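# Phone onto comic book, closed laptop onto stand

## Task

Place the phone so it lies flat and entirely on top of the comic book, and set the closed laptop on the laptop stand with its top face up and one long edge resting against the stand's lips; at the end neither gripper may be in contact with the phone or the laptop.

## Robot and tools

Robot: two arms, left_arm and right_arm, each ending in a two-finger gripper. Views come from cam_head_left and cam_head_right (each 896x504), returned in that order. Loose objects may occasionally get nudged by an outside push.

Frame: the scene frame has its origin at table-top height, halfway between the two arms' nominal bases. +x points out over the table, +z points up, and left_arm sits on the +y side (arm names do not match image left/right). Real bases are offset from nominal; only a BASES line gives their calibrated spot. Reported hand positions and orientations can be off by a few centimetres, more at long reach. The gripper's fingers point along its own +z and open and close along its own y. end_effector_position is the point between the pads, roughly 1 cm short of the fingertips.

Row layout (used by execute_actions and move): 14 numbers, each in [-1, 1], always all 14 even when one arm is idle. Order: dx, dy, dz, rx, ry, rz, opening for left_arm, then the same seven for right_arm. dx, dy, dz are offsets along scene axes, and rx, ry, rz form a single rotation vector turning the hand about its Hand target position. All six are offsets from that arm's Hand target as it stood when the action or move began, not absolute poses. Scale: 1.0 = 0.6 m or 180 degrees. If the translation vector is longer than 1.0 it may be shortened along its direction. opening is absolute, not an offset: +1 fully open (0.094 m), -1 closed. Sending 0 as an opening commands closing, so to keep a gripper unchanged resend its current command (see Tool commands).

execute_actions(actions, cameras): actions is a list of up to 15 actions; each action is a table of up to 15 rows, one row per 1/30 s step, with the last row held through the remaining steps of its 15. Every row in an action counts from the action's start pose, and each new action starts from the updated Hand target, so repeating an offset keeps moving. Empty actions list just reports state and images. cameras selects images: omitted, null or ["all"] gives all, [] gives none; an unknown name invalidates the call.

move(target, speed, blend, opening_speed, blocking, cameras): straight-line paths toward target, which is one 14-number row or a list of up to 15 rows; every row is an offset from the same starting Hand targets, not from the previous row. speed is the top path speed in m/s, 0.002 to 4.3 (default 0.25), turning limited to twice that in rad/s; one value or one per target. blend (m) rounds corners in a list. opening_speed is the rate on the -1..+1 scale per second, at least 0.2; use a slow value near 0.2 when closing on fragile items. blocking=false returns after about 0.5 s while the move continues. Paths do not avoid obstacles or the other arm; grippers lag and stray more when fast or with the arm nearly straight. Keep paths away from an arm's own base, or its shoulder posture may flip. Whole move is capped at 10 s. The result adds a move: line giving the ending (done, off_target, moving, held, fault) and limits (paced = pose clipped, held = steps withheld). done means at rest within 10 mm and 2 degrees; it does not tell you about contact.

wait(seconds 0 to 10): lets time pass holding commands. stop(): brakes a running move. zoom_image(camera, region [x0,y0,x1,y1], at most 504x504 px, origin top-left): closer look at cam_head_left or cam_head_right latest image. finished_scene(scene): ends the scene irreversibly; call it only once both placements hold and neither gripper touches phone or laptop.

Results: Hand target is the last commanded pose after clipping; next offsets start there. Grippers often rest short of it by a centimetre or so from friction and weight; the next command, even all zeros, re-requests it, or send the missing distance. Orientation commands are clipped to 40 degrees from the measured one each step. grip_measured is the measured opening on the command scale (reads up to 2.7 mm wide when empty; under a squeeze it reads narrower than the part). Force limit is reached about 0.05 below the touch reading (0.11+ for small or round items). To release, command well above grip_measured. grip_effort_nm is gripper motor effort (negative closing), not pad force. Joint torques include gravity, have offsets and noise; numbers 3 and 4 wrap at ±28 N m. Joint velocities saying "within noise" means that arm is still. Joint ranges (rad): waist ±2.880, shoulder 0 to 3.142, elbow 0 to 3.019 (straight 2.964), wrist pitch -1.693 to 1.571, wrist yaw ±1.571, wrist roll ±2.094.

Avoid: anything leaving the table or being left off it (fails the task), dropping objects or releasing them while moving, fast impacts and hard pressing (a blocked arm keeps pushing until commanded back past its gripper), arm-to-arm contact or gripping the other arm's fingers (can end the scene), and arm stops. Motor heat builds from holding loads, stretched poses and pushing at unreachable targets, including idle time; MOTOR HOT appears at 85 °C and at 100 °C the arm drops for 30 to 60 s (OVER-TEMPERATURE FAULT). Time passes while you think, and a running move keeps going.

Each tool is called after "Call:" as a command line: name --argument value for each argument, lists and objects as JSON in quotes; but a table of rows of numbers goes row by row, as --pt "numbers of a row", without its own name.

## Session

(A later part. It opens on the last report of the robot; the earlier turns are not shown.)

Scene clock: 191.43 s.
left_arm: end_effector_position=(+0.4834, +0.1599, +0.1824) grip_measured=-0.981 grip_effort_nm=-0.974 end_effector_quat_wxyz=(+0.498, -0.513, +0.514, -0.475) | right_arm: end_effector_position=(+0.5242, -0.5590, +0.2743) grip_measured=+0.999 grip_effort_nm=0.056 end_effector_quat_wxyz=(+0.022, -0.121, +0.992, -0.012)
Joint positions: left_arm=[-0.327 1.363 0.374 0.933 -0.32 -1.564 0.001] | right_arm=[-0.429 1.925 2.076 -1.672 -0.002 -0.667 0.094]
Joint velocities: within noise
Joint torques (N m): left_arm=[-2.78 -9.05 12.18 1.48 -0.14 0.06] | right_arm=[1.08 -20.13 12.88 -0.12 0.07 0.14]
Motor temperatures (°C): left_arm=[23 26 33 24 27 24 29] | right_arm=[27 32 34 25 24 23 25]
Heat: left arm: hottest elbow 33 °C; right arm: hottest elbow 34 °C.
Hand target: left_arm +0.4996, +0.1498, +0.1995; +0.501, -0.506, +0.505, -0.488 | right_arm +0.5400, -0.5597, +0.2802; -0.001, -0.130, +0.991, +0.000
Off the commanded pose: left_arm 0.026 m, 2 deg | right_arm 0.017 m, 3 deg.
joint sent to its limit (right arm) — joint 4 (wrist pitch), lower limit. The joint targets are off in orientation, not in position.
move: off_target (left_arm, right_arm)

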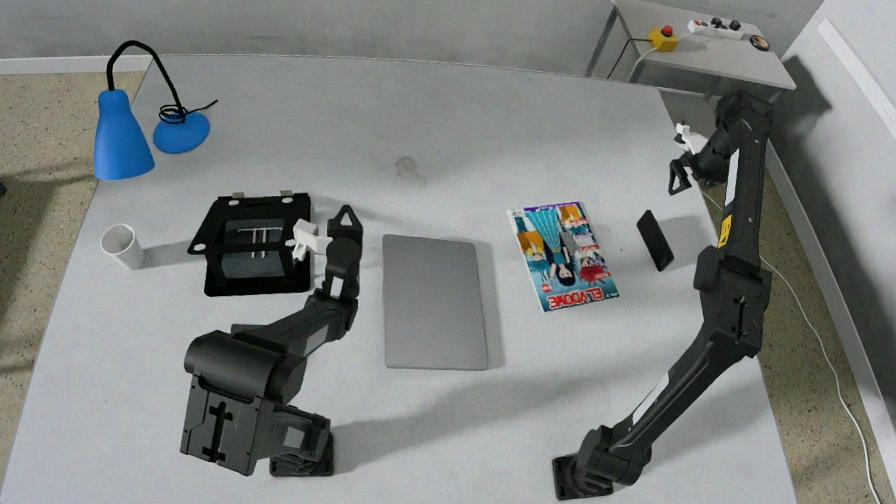

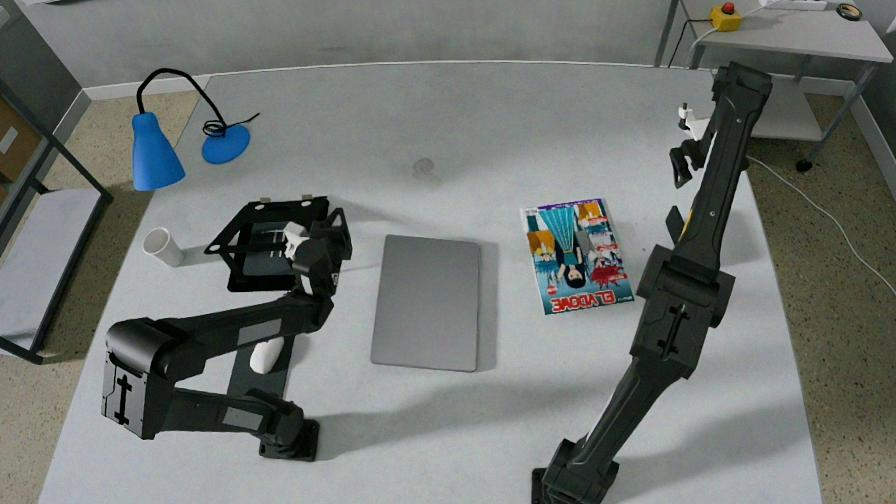

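Call:
move --target '[0,0,0,0,0,0,-1,0.033,-0.037,-0.242,0,0,0,1]'

Call:
zoom_image --camera "cam_head_left" --region '[600, 170, 720, 290]'

Call:
zoom_image --camera "cam_head_right" --region '[620, 150, 740, 290]'

Scene clock: 200.30 s.
left_arm: end_effector_position=(+0.4834, +0.1599, +0.1824) grip_measured=-0.981 grip_effort_nm=-0.979 end_effector_quat_wxyz=(+0.498, -0.513, +0.514, -0.475) | right_arm: end_effector_position=(+0.5570, -0.5739, +0.1374) grip_measured=+0.999 grip_effort_nm=0.056 end_effector_quat_wxyz=(-0.004, -0.131, +0.991, +0.004)
Joint positions: left_arm=[-0.327 1.363 0.374 0.933 -0.32 -1.564 0.001] | right_arm=[-0.429 2.082 1.965 -1.465 -0.001 -0.687 0.094]
Joint velocities: within noise
Joint torques (N m): left_arm=[-2.32 -8.12 12.3 1.66 -0.13 0.05] | right_arm=[-0.15 -23.88 9.07 0.54 0.06 0.08]
Motor temperatures (°C): left_arm=[23 26 33 24 27 24 29] | right_arm=[27 32 34 25 24 23 25]
Heat: left arm: hottest elbow 33 °C; right arm: hottest elbow 34 °C.
Hand target: left_arm +0.4996, +0.1498, +0.1995; +0.501, -0.506, +0.505, -0.488 | right_arm +0.5599, -0.5820, +0.1351; +0.000, -0.130, +0.991, +0.000
Off the commanded pose: left_arm 0.026 m, 2 deg | right_arm 0.009 m, 1 deg.
move: off_target (left_arm)

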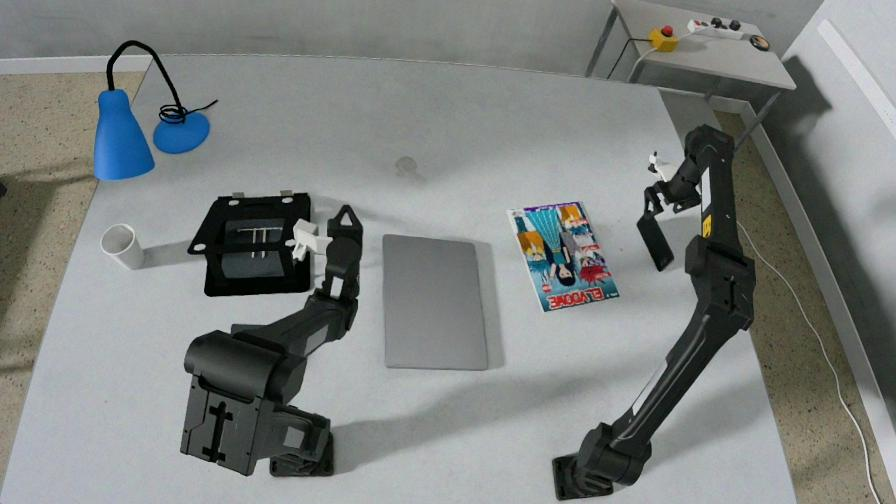

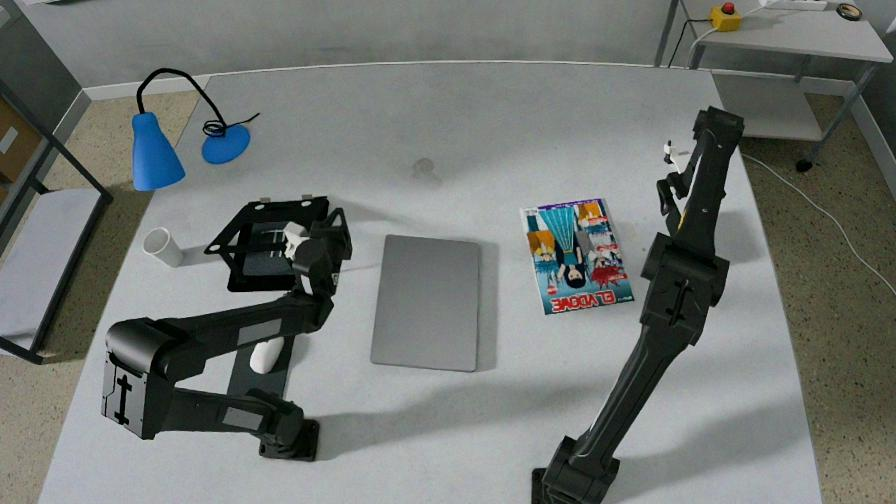

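Scaled by 4.200.

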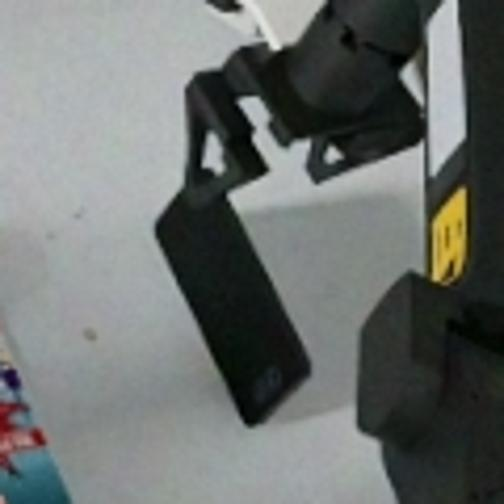

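Scaled by 3.600.

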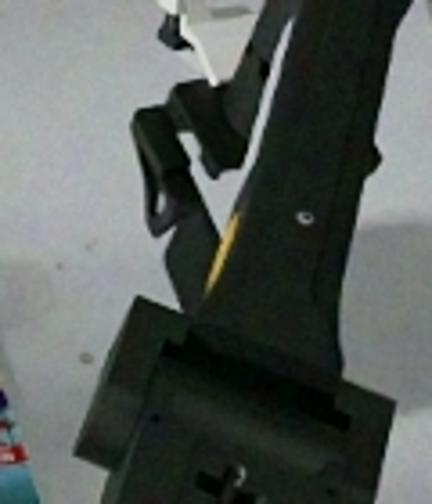

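Call:
move --pt "0 0 0 0 0 0 -1 -0.02 -0.04 -0.02 0 0 0 1" --pt "0 0 0 0 0 0 -1 -0.02 -0.04 -0.145 0 0 0 1" --speed 0.12

Call:
zoom_image --camera "cam_head_left" --region '[600, 170, 720, 290]'

Call:
zoom_image --camera "cam_head_right" --region '[620, 150, 740, 290]'

Scene clock: 206.90 s.
left_arm: end_effector_position=(+0.4834, +0.1599, +0.1824) grip_measured=-0.981 grip_effort_nm=-0.979 end_effector_quat_wxyz=(+0.498, -0.513, +0.514, -0.475) | right_arm: end_effector_position=(+0.5500, -0.6048, +0.0678) grip_measured=+0.999 grip_effort_nm=0.056 end_effector_quat_wxyz=(+0.010, -0.128, +0.992, -0.006)
Joint positions: left_arm=[-0.327 1.363 0.374 0.933 -0.32 -1.564 0.001] | right_arm=[-0.477 2.119 1.841 -1.27 -0.001 -0.728 0.094]
Joint velocities: within noise
Joint torques (N m): left_arm=[-2.49 -8.18 12.15 1.44 -0.15 0.03] | right_arm=[0.15 -23.24 7.54 0.57 0.03 0.09]
Motor temperatures (°C): left_arm=[23 26 33 24 27 24 29] | right_arm=[27 34 34 25 24 23 25]
Heat: left arm: hottest elbow 33 °C; right arm: hottest shoulder 34 °C.
Hand target: left_arm +0.4996, +0.1498, +0.1995; +0.501, -0.506, +0.505, -0.488 | right_arm +0.5478, -0.6060, +0.0481; +0.000, -0.130, +0.991, +0.000
Off the commanded pose: left_arm 0.026 m, 2 deg | right_arm 0.020 m, 1 deg.
move: off_target (left_arm, right_arm)

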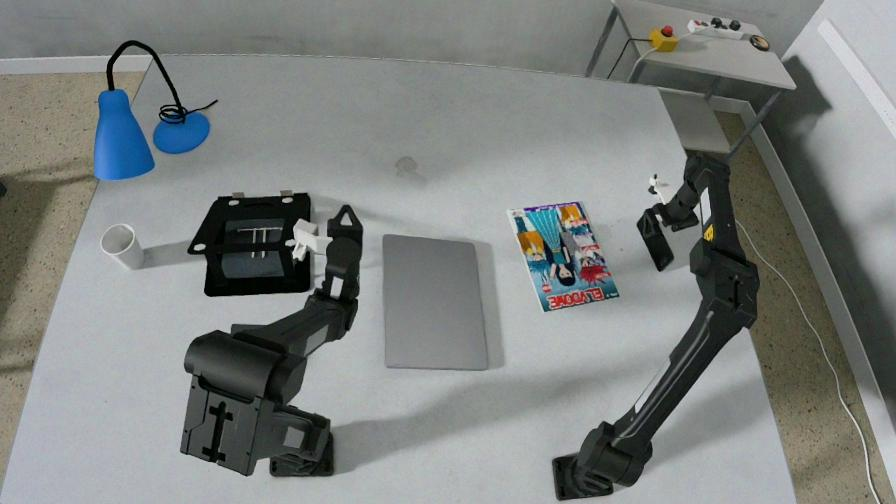

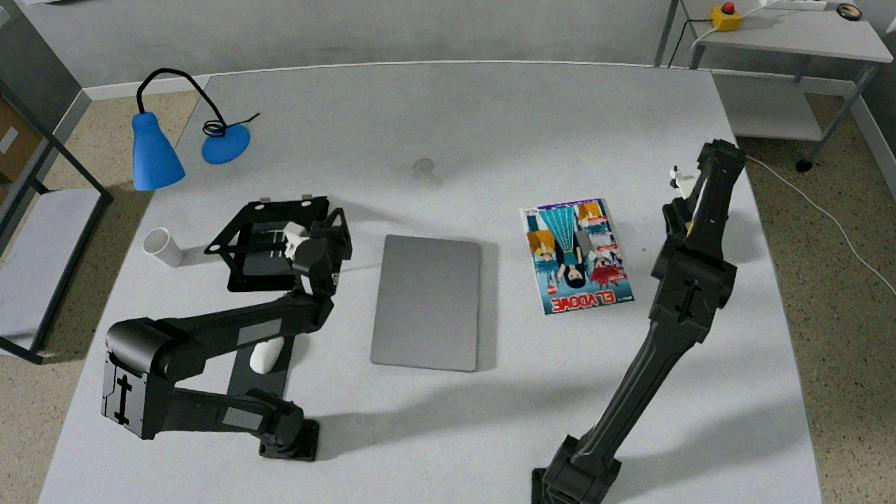

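Scaled by 4.200.

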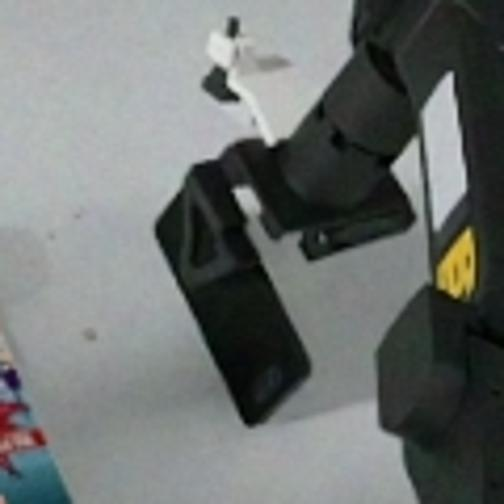

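Scaled by 3.600.

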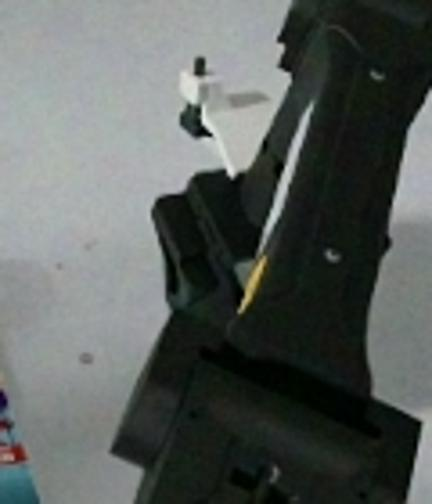

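Call:
move --target '[0,0,0,0,0,0,-1,-0.02,0.0,-0.035,0,0,0,1]' --speed 0.1

Call:
zoom_image --camera "cam_head_left" --region '[600, 170, 720, 290]'

Scene clock: 211.43 s.
left_arm: end_effector_position=(+0.4834, +0.1599, +0.1824) grip_measured=-0.981 grip_effort_nm=-0.979 end_effector_quat_wxyz=(+0.498, -0.513, +0.514, -0.475) | right_arm: end_effector_position=(+0.5415, -0.6027, +0.0435) grip_measured=+0.999 grip_effort_nm=0.056 end_effector_quat_wxyz=(+0.008, -0.131, +0.991, -0.005)
Joint positions: left_arm=[-0.327 1.363 0.374 0.933 -0.32 -1.564 0.001] | right_arm=[-0.48 2.119 1.774 -1.206 -0.001 -0.737 0.094]
Joint velocities: within noise
Joint torques (N m): left_arm=[-2.26 -8.53 12.31 1.51 -0.16 0.06] | right_arm=[-0.21 -23.41 6.99 0.49 0.03 0.05]
Motor temperatures (°C): left_arm=[23 26 33 24 27 24 29] | right_arm=[27 35 34 25 24 23 25]
Heat: left arm: hottest elbow 33 °C; right arm: hottest shoulder 35 °C.
Hand target: left_arm +0.4996, +0.1498, +0.1995; +0.501, -0.506, +0.505, -0.488 | right_arm +0.5358, -0.6061, +0.0272; +0.000, -0.130, +0.991, +0.000
Off the commanded pose: left_arm 0.026 m, 2 deg | right_arm 0.018 m, 1 deg.
move: off_target (left_arm, right_arm)

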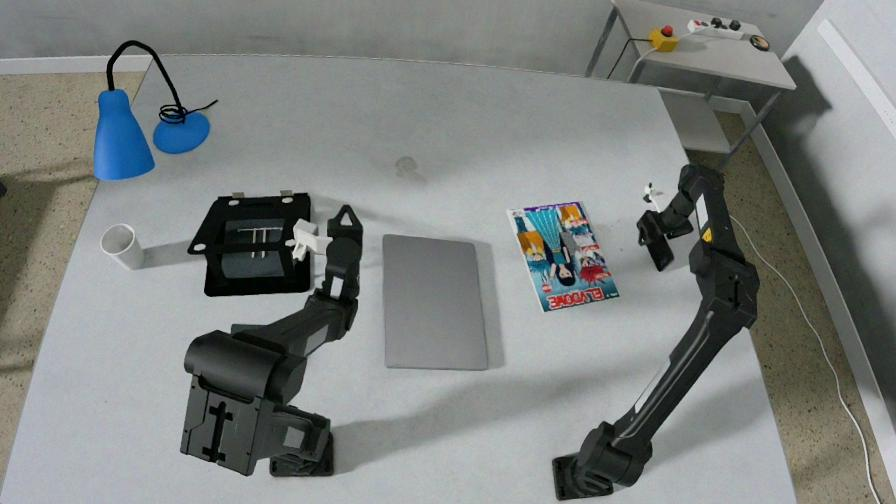

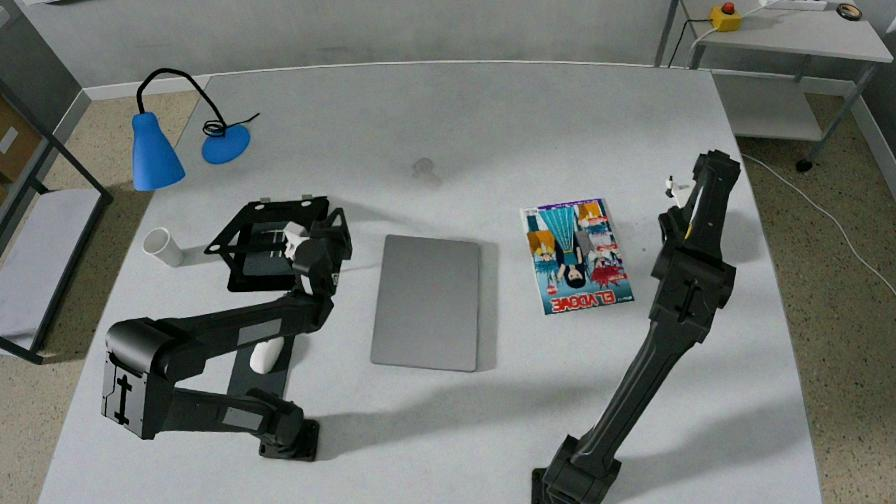

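Scaled by 4.200.

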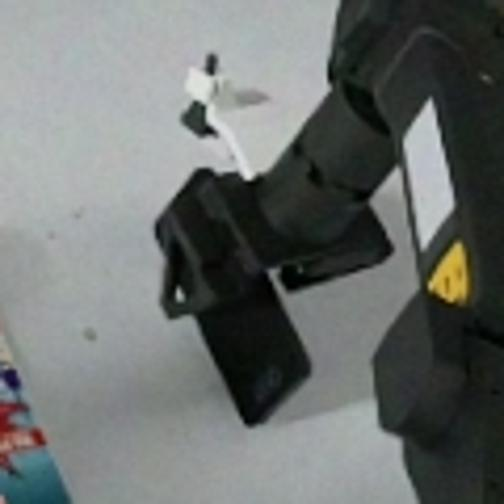

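Call:
move --pt "0 0 0 0 0 0 -1 0 0.0 0.025 0 0 0 1" --pt "0 0 0 0 0 0 -1 0 0.0 0.025 0 0 0 -0.95" --speed 0.1 --opening_speed 0.5

Call:
zoom_image --camera "cam_head_left" --region '[600, 170, 720, 290]'

Scene clock: 219.57 s.
left_arm: end_effector_position=(+0.4834, +0.1599, +0.1824) grip_measured=-0.981 grip_effort_nm=-0.979 end_effector_quat_wxyz=(+0.498, -0.513, +0.514, -0.475) | right_arm: end_effector_position=(+0.5389, -0.6013, +0.0435) grip_measured=-0.841 grip_effort_nm=-1.013 end_effector_quat_wxyz=(+0.003, -0.131, +0.991, -0.002)
Joint positions: left_arm=[-0.327 1.363 0.374 0.933 -0.32 -1.564 0.001] | right_arm=[-0.48 2.119 1.774 -1.219 -0.001 -0.738 0.007]
Joint velocities: within noise
Joint torques (N m): left_arm=[-2.2 -7.47 12.22 1.7 -0.16 0.06] | right_arm=[-0.15 -24.41 8.17 -0.14 0.03 0.1]
Motor temperatures (°C): left_arm=[23 26 33 24 27 24 29] | right_arm=[27 36 34 25 24 23 25]
Heat: left arm: hottest elbow 33 °C; right arm: hottest shoulder 36 °C.
Hand target: left_arm +0.4996, +0.1498, +0.1995; +0.501, -0.506, +0.505, -0.488 | right_arm +0.5358, -0.6060, +0.0422; +0.000, -0.130, +0.991, +0.000
Off the commanded pose: left_arm 0.026 m, 2 deg | right_arm 0.006 m, 0 deg.
move: off_target (left_arm)

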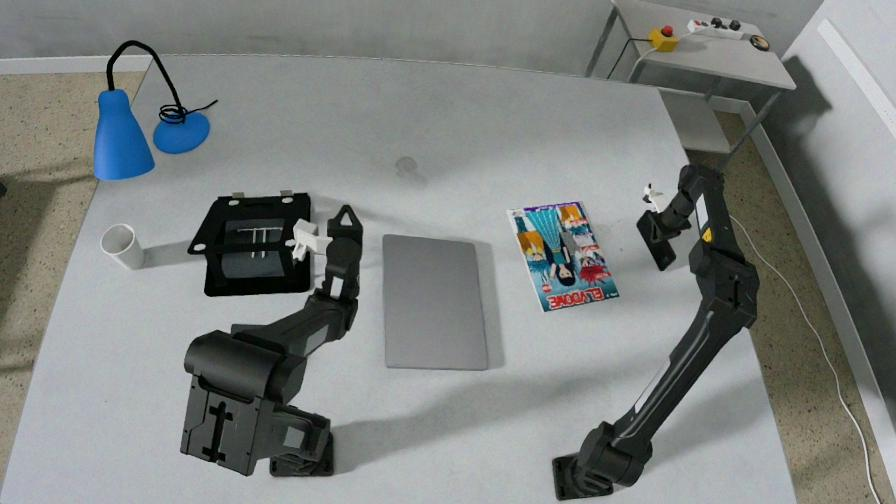

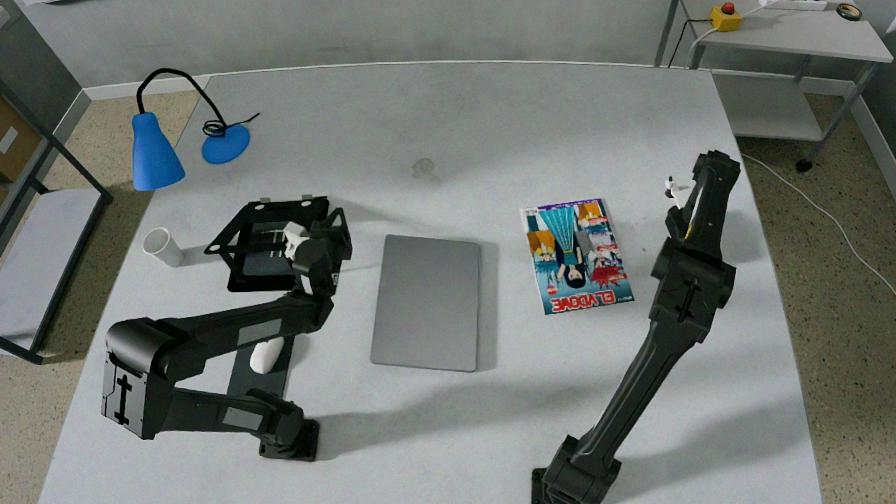

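Scaled by 4.200.

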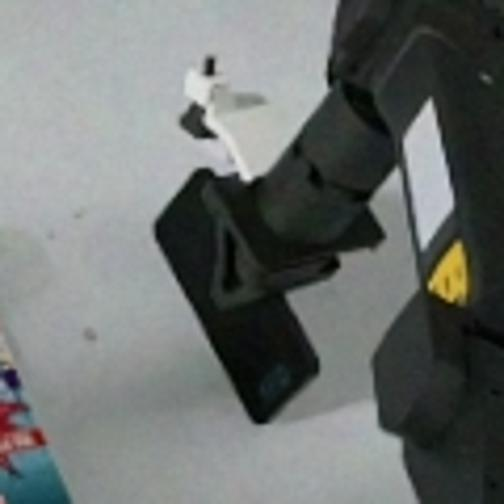

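Call:
move --pt "0 0 0 0 0 0 -1 0 0.0 0.25 0 0 0 -0.95" --pt "0 0 0 0 0 0 -1 -0.035 0.385 0.25 0 0 0 -0.95" --blend 0.05

Call:
zoom_image --camera "cam_head_left" --region '[490, 130, 680, 320]'

Scene clock: 260.33 s.
left_arm: end_effector_position=(+0.4834, +0.1599, +0.1824) grip_measured=-0.981 grip_effort_nm=-0.979 end_effector_quat_wxyz=(+0.498, -0.513, +0.514, -0.475) | right_arm: end_effector_position=(+0.5165, -0.3748, +0.1788) grip_measured=-0.842 grip_effort_nm=-1.038 end_effector_quat_wxyz=(-0.016, -0.134, +0.991, +0.005)
Joint positions: left_arm=[-0.327 1.363 0.374 0.933 -0.32 -1.564 0.001] | right_arm=[-0.125 1.816 1.667 -1.455 -0.002 -0.389 0.007]
Joint velocities: within noise
Joint torques (N m): left_arm=[-3.08 -7.77 12.08 1.62 -0.13 0.12] | right_arm=[0.44 -23.24 7.61 0.35 0.09 0.19]
Motor temperatures (°C): left_arm=[23 26 34 24 27 24 30] | right_arm=[27 40 34 25 24 23 27]
Heat: left arm: hottest elbow 34 °C; right arm: hottest shoulder 40 °C.
Hand target: left_arm +0.4996, +0.1498, +0.1995; +0.501, -0.506, +0.505, -0.488 | right_arm +0.5148, -0.3749, +0.1921; +0.000, -0.130, +0.991, +0.000
Off the commanded pose: left_arm 0.026 m, 2 deg | right_arm 0.014 m, 2 deg.
move: off_target (left_arm, right_arm)

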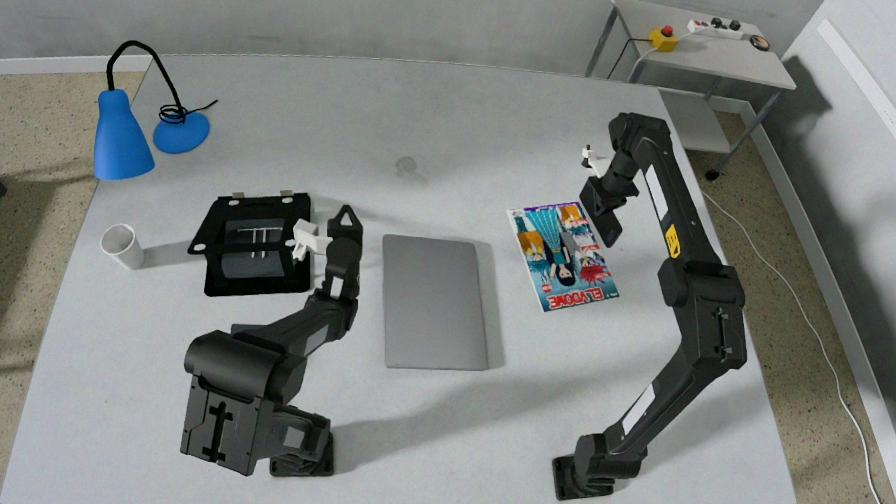

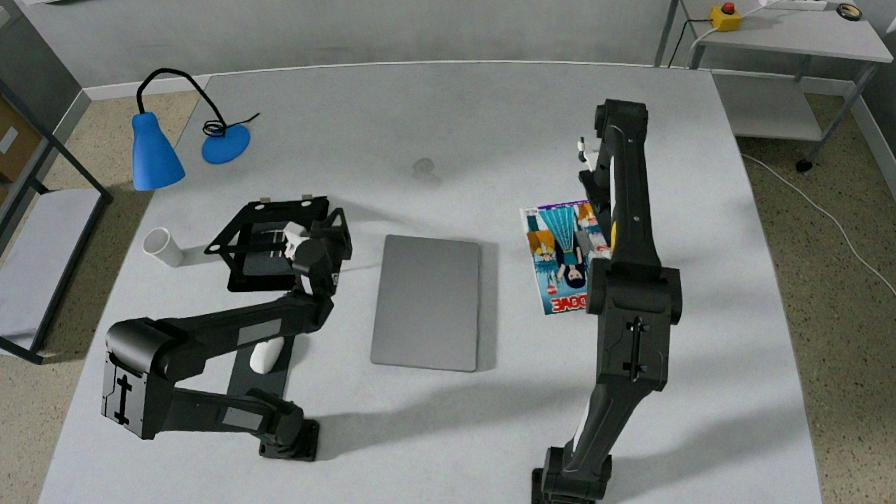

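Scaled by 2.653.

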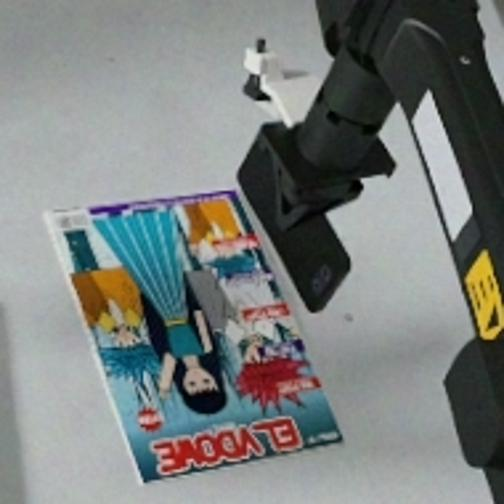

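Call:
move --target '[0,0,0,0,0,0,-1,-0.02,0.007,-0.21,-0.0818,-0.0159,-0.0222,-0.95]' --speed 0.15

Call:
zoom_image --camera "cam_head_left" --region '[490, 170, 680, 320]'

Call:
zoom_image --camera "cam_head_right" --region '[500, 170, 690, 320]'

Scene clock: 270.50 s.
left_arm: end_effector_position=(+0.4834, +0.1599, +0.1824) grip_measured=-0.981 grip_effort_nm=-0.979 end_effector_quat_wxyz=(+0.498, -0.513, +0.514, -0.475) | right_arm: end_effector_position=(+0.5021, -0.3756, +0.0743) grip_measured=-0.842 grip_effort_nm=-1.043 end_effector_quat_wxyz=(+0.010, -0.093, +0.987, -0.129)
Joint positions: left_arm=[-0.327 1.363 0.374 0.933 -0.32 -1.564 0.001] | right_arm=[-0.048 1.808 1.352 -1.059 0.253 -0.238 0.007]
Joint velocities: within noise
Joint torques (N m): left_arm=[-2.55 -8.76 12.04 1.47 -0.11 0.03] | right_arm=[1.14 -18.9 7.02 0.64 0.31 0.24]
Motor temperatures (°C): left_arm=[23 26 34 24 27 24 30] | right_arm=[27 39 34 25 24 23 27]
Heat: left arm: hottest elbow 34 °C; right arm: hottest shoulder 39 °C.
Hand target: left_arm +0.4996, +0.1498, +0.1995; +0.501, -0.506, +0.505, -0.488 | right_arm +0.5027, -0.3707, +0.0660; +0.007, -0.095, +0.987, -0.130
Off the commanded pose: left_arm 0.026 m, 2 deg | right_arm 0.010 m, 0 deg.
move: off_target (left_arm)

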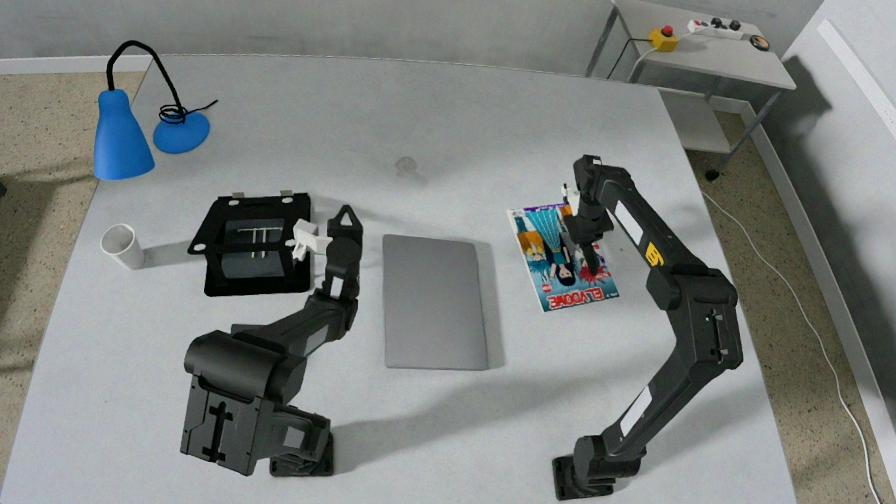

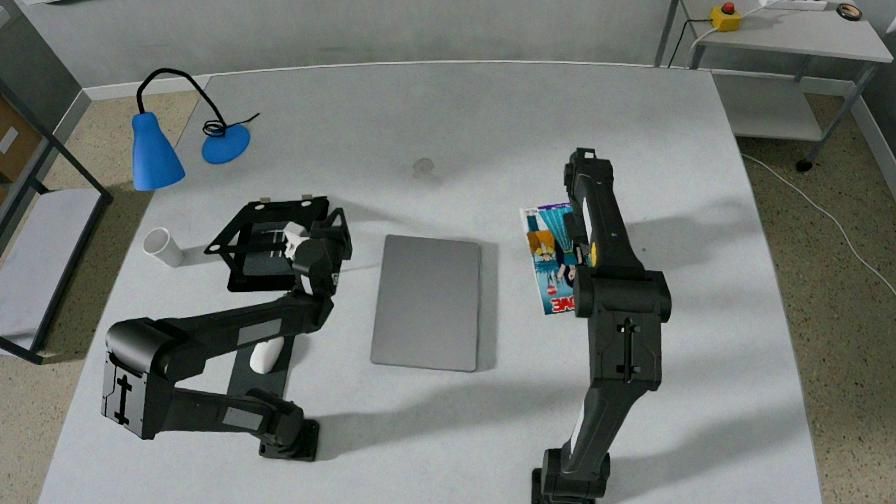

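Scaled by 2.653.

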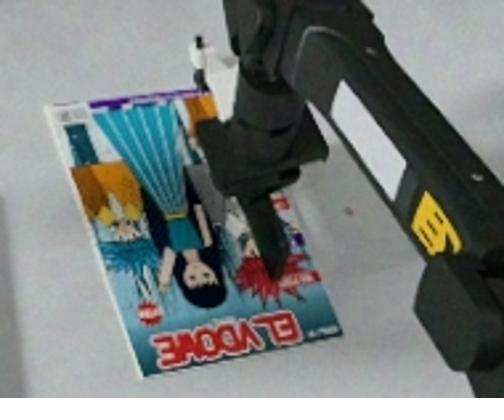

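Scaled by 2.653.

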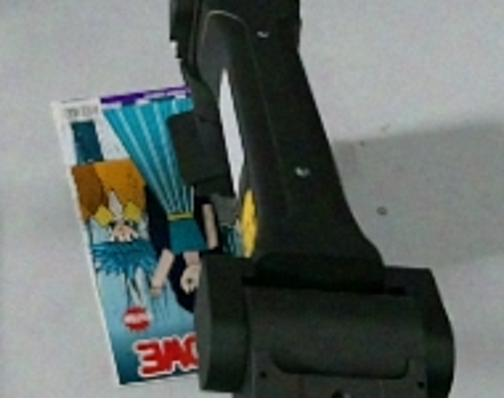

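Call:
move --target '[0,0,0,0,0,0,-1,0,0,-0.053,0,0,0,-0.95]' --speed 0.06

Call:
zoom_image --camera "cam_head_left" --region '[530, 200, 640, 310]'

Scene clock: 274.53 s.
left_arm: end_effector_position=(+0.4834, +0.1599, +0.1824) grip_measured=-0.981 grip_effort_nm=-0.979 end_effector_quat_wxyz=(+0.498, -0.513, +0.514, -0.475) | right_arm: end_effector_position=(+0.5032, -0.3757, +0.0443) grip_measured=-0.842 grip_effort_nm=-1.038 end_effector_quat_wxyz=(+0.012, -0.092, +0.987, -0.130)
Joint positions: left_arm=[-0.327 1.363 0.374 0.933 -0.32 -1.564 0.001] | right_arm=[-0.048 1.845 1.318 -0.983 0.255 -0.236 0.007]
Joint velocities: within noise
Joint torques (N m): left_arm=[-2.32 -8.12 12.16 1.54 -0.12 0.08] | right_arm=[1.08 -18.32 6.76 0.62 0.27 0.21]
Motor temperatures (°C): left_arm=[23 26 34 24 27 24 30] | right_arm=[27 39 34 25 24 23 27]
Heat: left arm: hottest elbow 34 °C; right arm: hottest shoulder 39 °C.
Hand target: left_arm +0.4996, +0.1498, +0.1995; +0.501, -0.506, +0.505, -0.488 | right_arm +0.5027, -0.3708, +0.0343; +0.008, -0.095, +0.987, -0.130
Off the commanded pose: left_arm 0.026 m, 2 deg | right_arm 0.011 m, 1 deg.
move: off_target (left_arm, right_arm)

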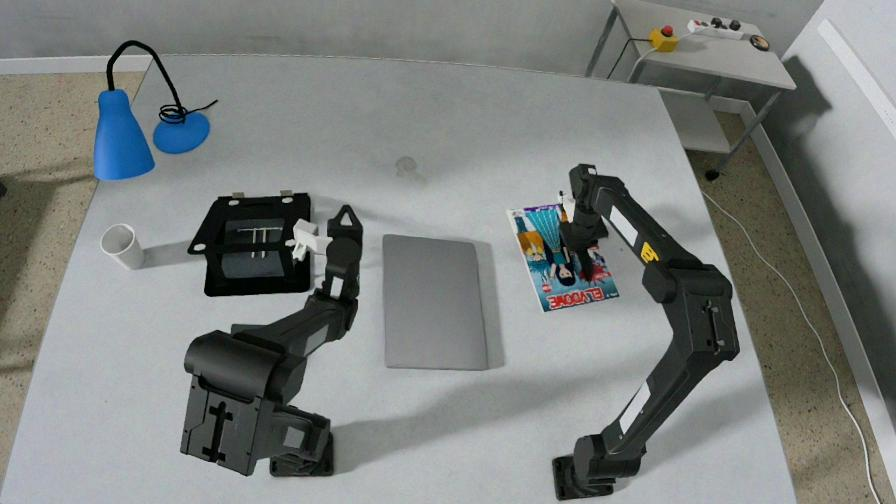

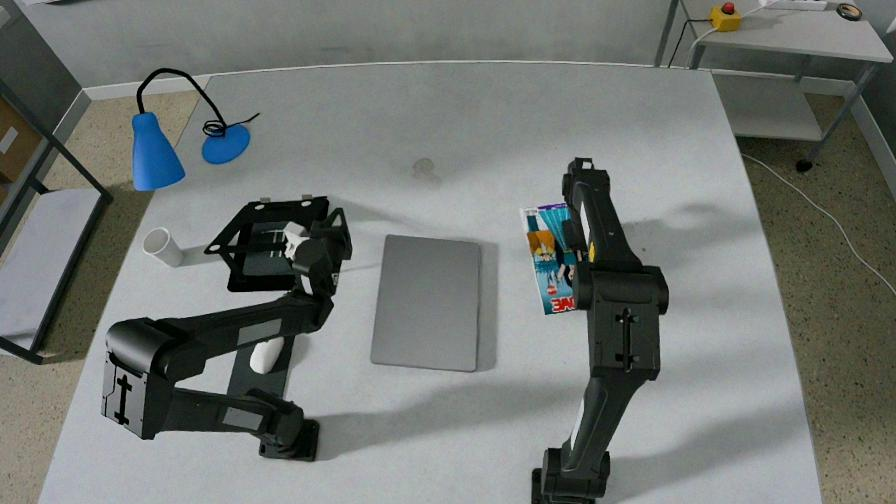

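Scaled by 4.582.

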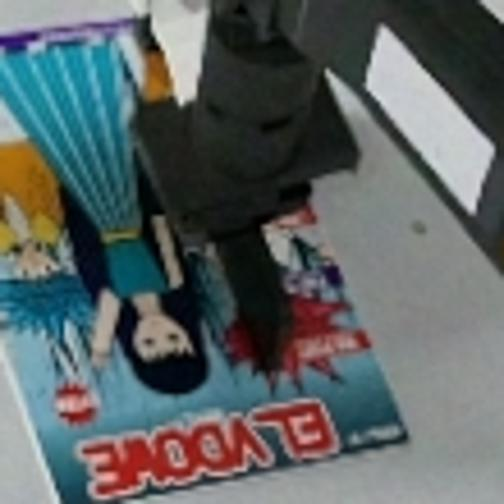

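Call:
move --target '[0,0,0,0,0,0,-1,0,0,-0.02,0,0,0,-0.95]' --speed 0.06 --cameras '["cam_head_left"]'

Call:
zoom_image --camera "cam_head_left" --region '[530, 200, 640, 310]'

Scene clock: 277.33 s.
left_arm: end_effector_position=(+0.4834, +0.1599, +0.1824) grip_measured=-0.981 grip_effort_nm=-0.979 end_effector_quat_wxyz=(+0.498, -0.513, +0.514, -0.475) | right_arm: end_effector_position=(+0.5057, -0.3760, +0.0435) grip_measured=-0.842 grip_effort_nm=-1.038 end_effector_quat_wxyz=(+0.018, -0.091, +0.987, -0.131)
Joint positions: left_arm=[-0.327 1.363 0.374 0.933 -0.32 -1.564 0.001] | right_arm=[-0.048 1.846 1.315 -0.967 0.256 -0.236 0.007]
Joint velocities: within noise
Joint torques (N m): left_arm=[-2.37 -8.06 12.25 1.43 -0.16 0.07] | right_arm=[1.14 -17.38 6.12 1.02 0.19 0.23]
Motor temperatures (°C): left_arm=[23 26 34 24 27 24 30] | right_arm=[27 38 34 25 24 23 27]
Heat: left arm: hottest elbow 34 °C; right arm: hottest shoulder 38 °C.
Hand target: left_arm +0.4996, +0.1498, +0.1995; +0.501, -0.506, +0.505, -0.488 | right_arm +0.5028, -0.3708, +0.0224; +0.008, -0.095, +0.987, -0.130
Off the commanded pose: left_arm 0.026 m, 2 deg | right_arm 0.022 m, 1 deg.
move: off_target (left_arm, right_arm)
Images, in order (width x height): cam_head_left 896x504.

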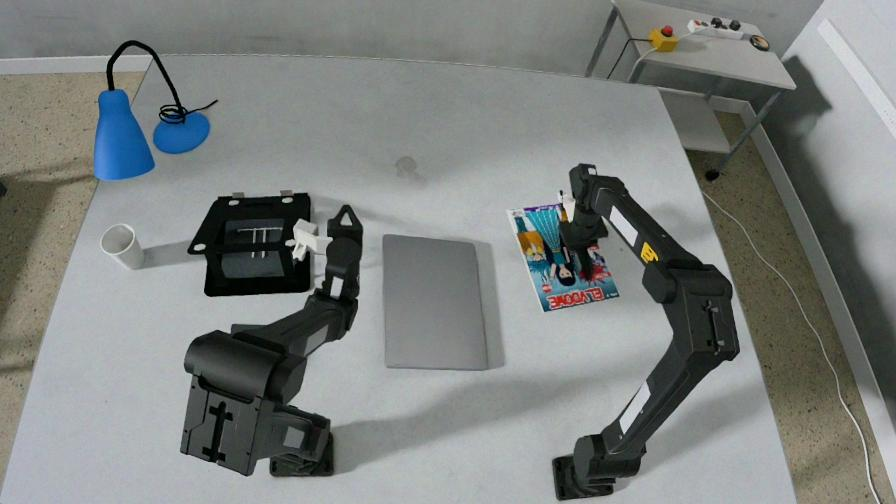

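Scaled by 4.582.

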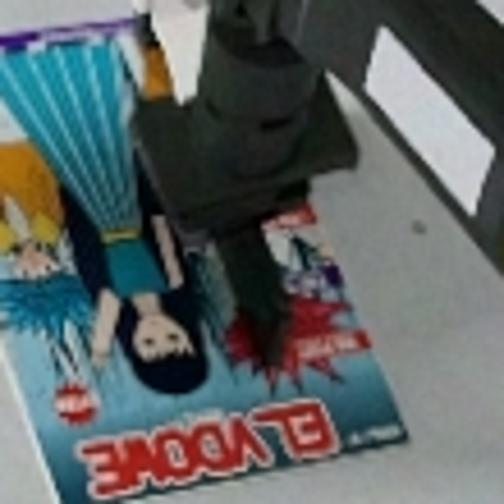

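Call:
move --pt "0 0 0 0 0 0 -1 0 0 0.029 0 0 0 -0.95" --pt "0 0 0 0 0 0 -1 -0.005 0.026 0.022 0 0 0 -0.15" --speed '[0.03,0.01]' --opening_speed 0.4 --cameras '["cam_head_left"]'

Call:
zoom_image --camera "cam_head_left" --region '[530, 200, 640, 310]'

Scene clock: 288.23 s.
left_arm: end_effector_position=(+0.4834, +0.1599, +0.1824) grip_measured=-0.981 grip_effort_nm=-0.984 end_effector_quat_wxyz=(+0.498, -0.513, +0.514, -0.475) | right_arm: end_effector_position=(+0.5058, -0.3610, +0.0434) grip_measured=-0.152 grip_effort_nm=0.066 end_effector_quat_wxyz=(+0.018, -0.091, +0.987, -0.132)
Joint positions: left_arm=[-0.327 1.363 0.374 0.933 -0.32 -1.564 0.001] | right_arm=[-0.019 1.846 1.315 -0.973 0.26 -0.206 0.04]
Joint velocities: within noise
Joint torques (N m): left_arm=[-2.26 -8.59 12.16 1.68 -0.11 0.08] | right_arm=[1.2 -19.19 6.53 0.05 0.14 0.23]
Motor temperatures (°C): left_arm=[23 26 34 24 27 24 30] | right_arm=[27 37 34 25 24 23 27]
Heat: left arm: hottest elbow 34 °C; right arm: hottest shoulder 37 °C.
Hand target: left_arm +0.4996, +0.1498, +0.1995; +0.501, -0.506, +0.505, -0.488 | right_arm +0.4998, -0.3551, +0.0355; +0.008, -0.095, +0.987, -0.130
Off the commanded pose: left_arm 0.026 m, 2 deg | right_arm 0.011 m, 1 deg.
move: off_target (left_arm, right_arm); target 2's new opening was sent with right_arm's hand 0.013 m and 1 deg from that target
Images, in order (width x height): cam_head_left 896x504.

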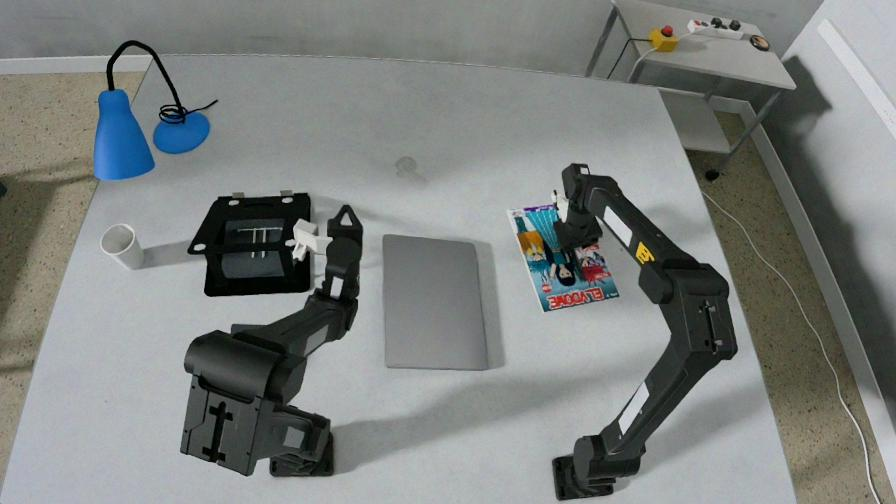

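Scaled by 4.582.

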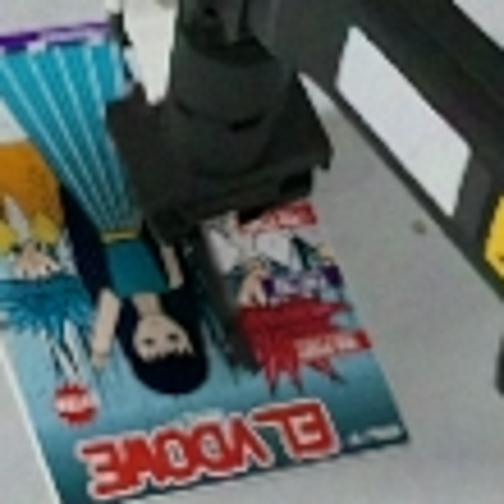

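Call:
move --target '[0,0,0,0,0,0,-1,0,0.0,0.0,0,0,0,0.15]' --speed 0.03 --opening_speed 0.3 --cameras '["cam_head_left"]'

Call:
zoom_image --camera "cam_head_left" --region '[530, 200, 640, 310]'

Scene clock: 293.77 s.
left_arm: end_effector_position=(+0.4834, +0.1599, +0.1824) grip_measured=-0.981 grip_effort_nm=-0.979 end_effector_quat_wxyz=(+0.498, -0.513, +0.514, -0.475) | right_arm: end_effector_position=(+0.5058, -0.3610, +0.0434) grip_measured=+0.148 grip_effort_nm=0.061 end_effector_quat_wxyz=(+0.018, -0.091, +0.987, -0.132)
Joint positions: left_arm=[-0.327 1.363 0.374 0.933 -0.32 -1.564 0.001] | right_arm=[-0.019 1.846 1.315 -0.973 0.26 -0.206 0.054]
Joint velocities: within noise
Joint torques (N m): left_arm=[-2.67 -8.53 12.31 1.44 -0.13 0.01] | right_arm=[1.14 -19.14 6.52 0.02 0.15 0.23]
Motor temperatures (°C): left_arm=[23 26 34 24 27 24 30] | right_arm=[27 37 34 25 24 23 27]
Heat: left arm: hottest elbow 34 °C; right arm: hottest shoulder 37 °C.
Hand target: left_arm +0.4996, +0.1498, +0.1995; +0.501, -0.506, +0.505, -0.488 | right_arm +0.4998, -0.3551, +0.0355; +0.008, -0.095, +0.987, -0.130
Off the commanded pose: left_arm 0.026 m, 2 deg | right_arm 0.012 m, 1 deg.
move: off_target (left_arm, right_arm)
Images, in order (width x height): cam_head_left 896x504.

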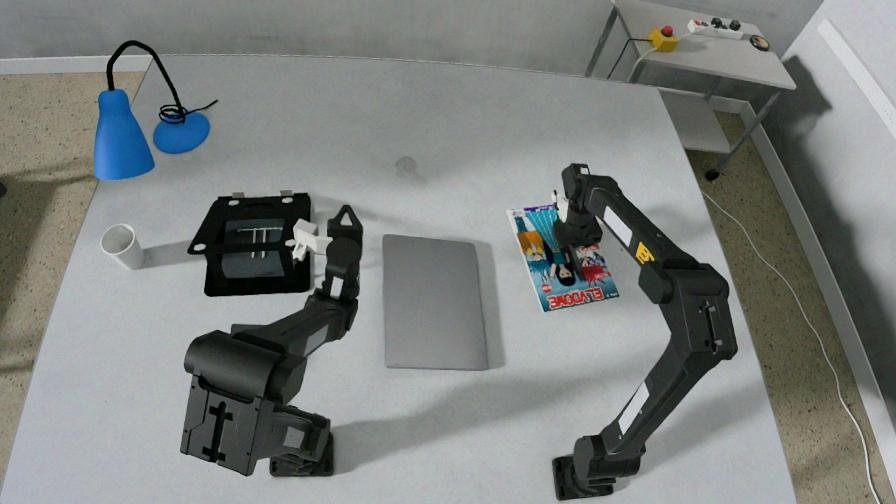

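Scaled by 4.582.

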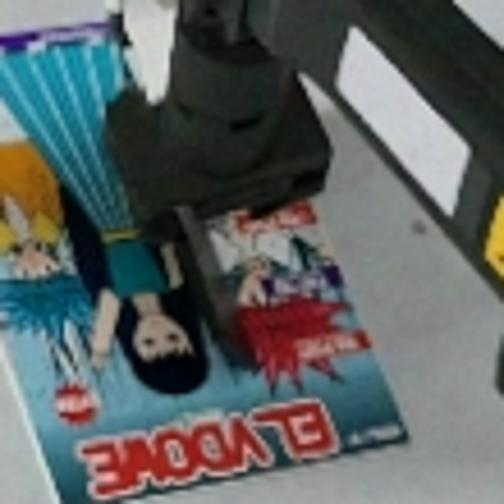

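Call:
move --target '[0,0,0,0,0,0,-1,0,0.0,0.0,0,0,0,0.55]' --speed 0.03 --opening_speed 0.2 --cameras '["cam_head_left"]'

Call:
zoom_image --camera "cam_head_left" --region '[530, 200, 640, 310]'

Scene clock: 299.50 s.
left_arm: end_effector_position=(+0.4834, +0.1599, +0.1824) grip_measured=-0.981 grip_effort_nm=-0.974 end_effector_quat_wxyz=(+0.498, -0.513, +0.514, -0.475) | right_arm: end_effector_position=(+0.5058, -0.3610, +0.0434) grip_measured=+0.548 grip_effort_nm=0.061 end_effector_quat_wxyz=(+0.018, -0.091, +0.987, -0.132)
Joint positions: left_arm=[-0.327 1.363 0.374 0.933 -0.32 -1.564 0.001] | right_arm=[-0.019 1.846 1.315 -0.973 0.26 -0.206 0.073]
Joint velocities: within noise
Joint torques (N m): left_arm=[-2.55 -8.47 12.25 1.29 -0.16 0.07] | right_arm=[1.14 -19.14 6.5 0.05 0.15 0.24]
Motor temperatures (°C): left_arm=[23 26 34 24 27 24 30] | right_arm=[27 36 33 25 24 23 27]
Heat: left arm: hottest elbow 34 °C; right arm: hottest shoulder 36 °C.
Hand target: left_arm +0.4996, +0.1498, +0.1995; +0.501, -0.506, +0.505, -0.488 | right_arm +0.4998, -0.3552, +0.0355; +0.008, -0.095, +0.987, -0.130
Off the commanded pose: left_arm 0.026 m, 2 deg | right_arm 0.012 m, 1 deg.
move: off_target (left_arm, right_arm)
Images, in order (width x height): cam_head_left 896x504.

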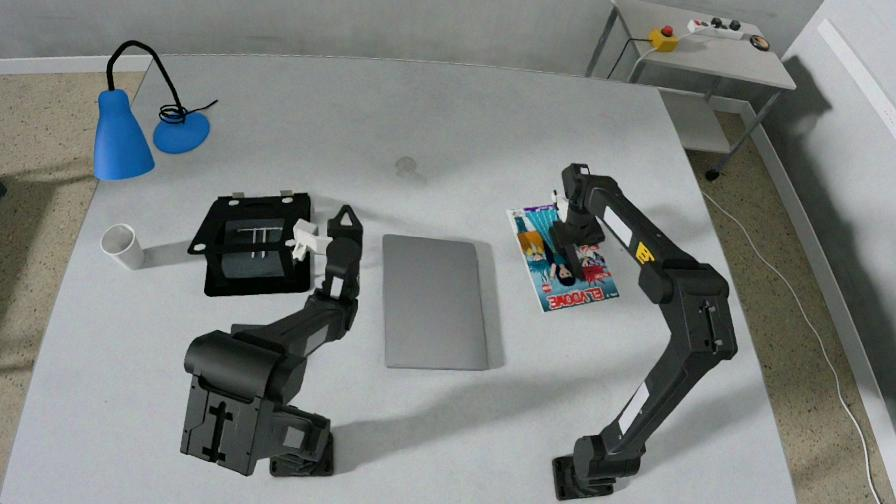

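Scaled by 4.582.

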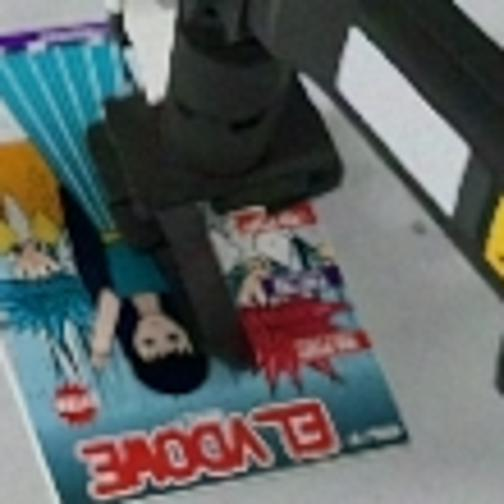

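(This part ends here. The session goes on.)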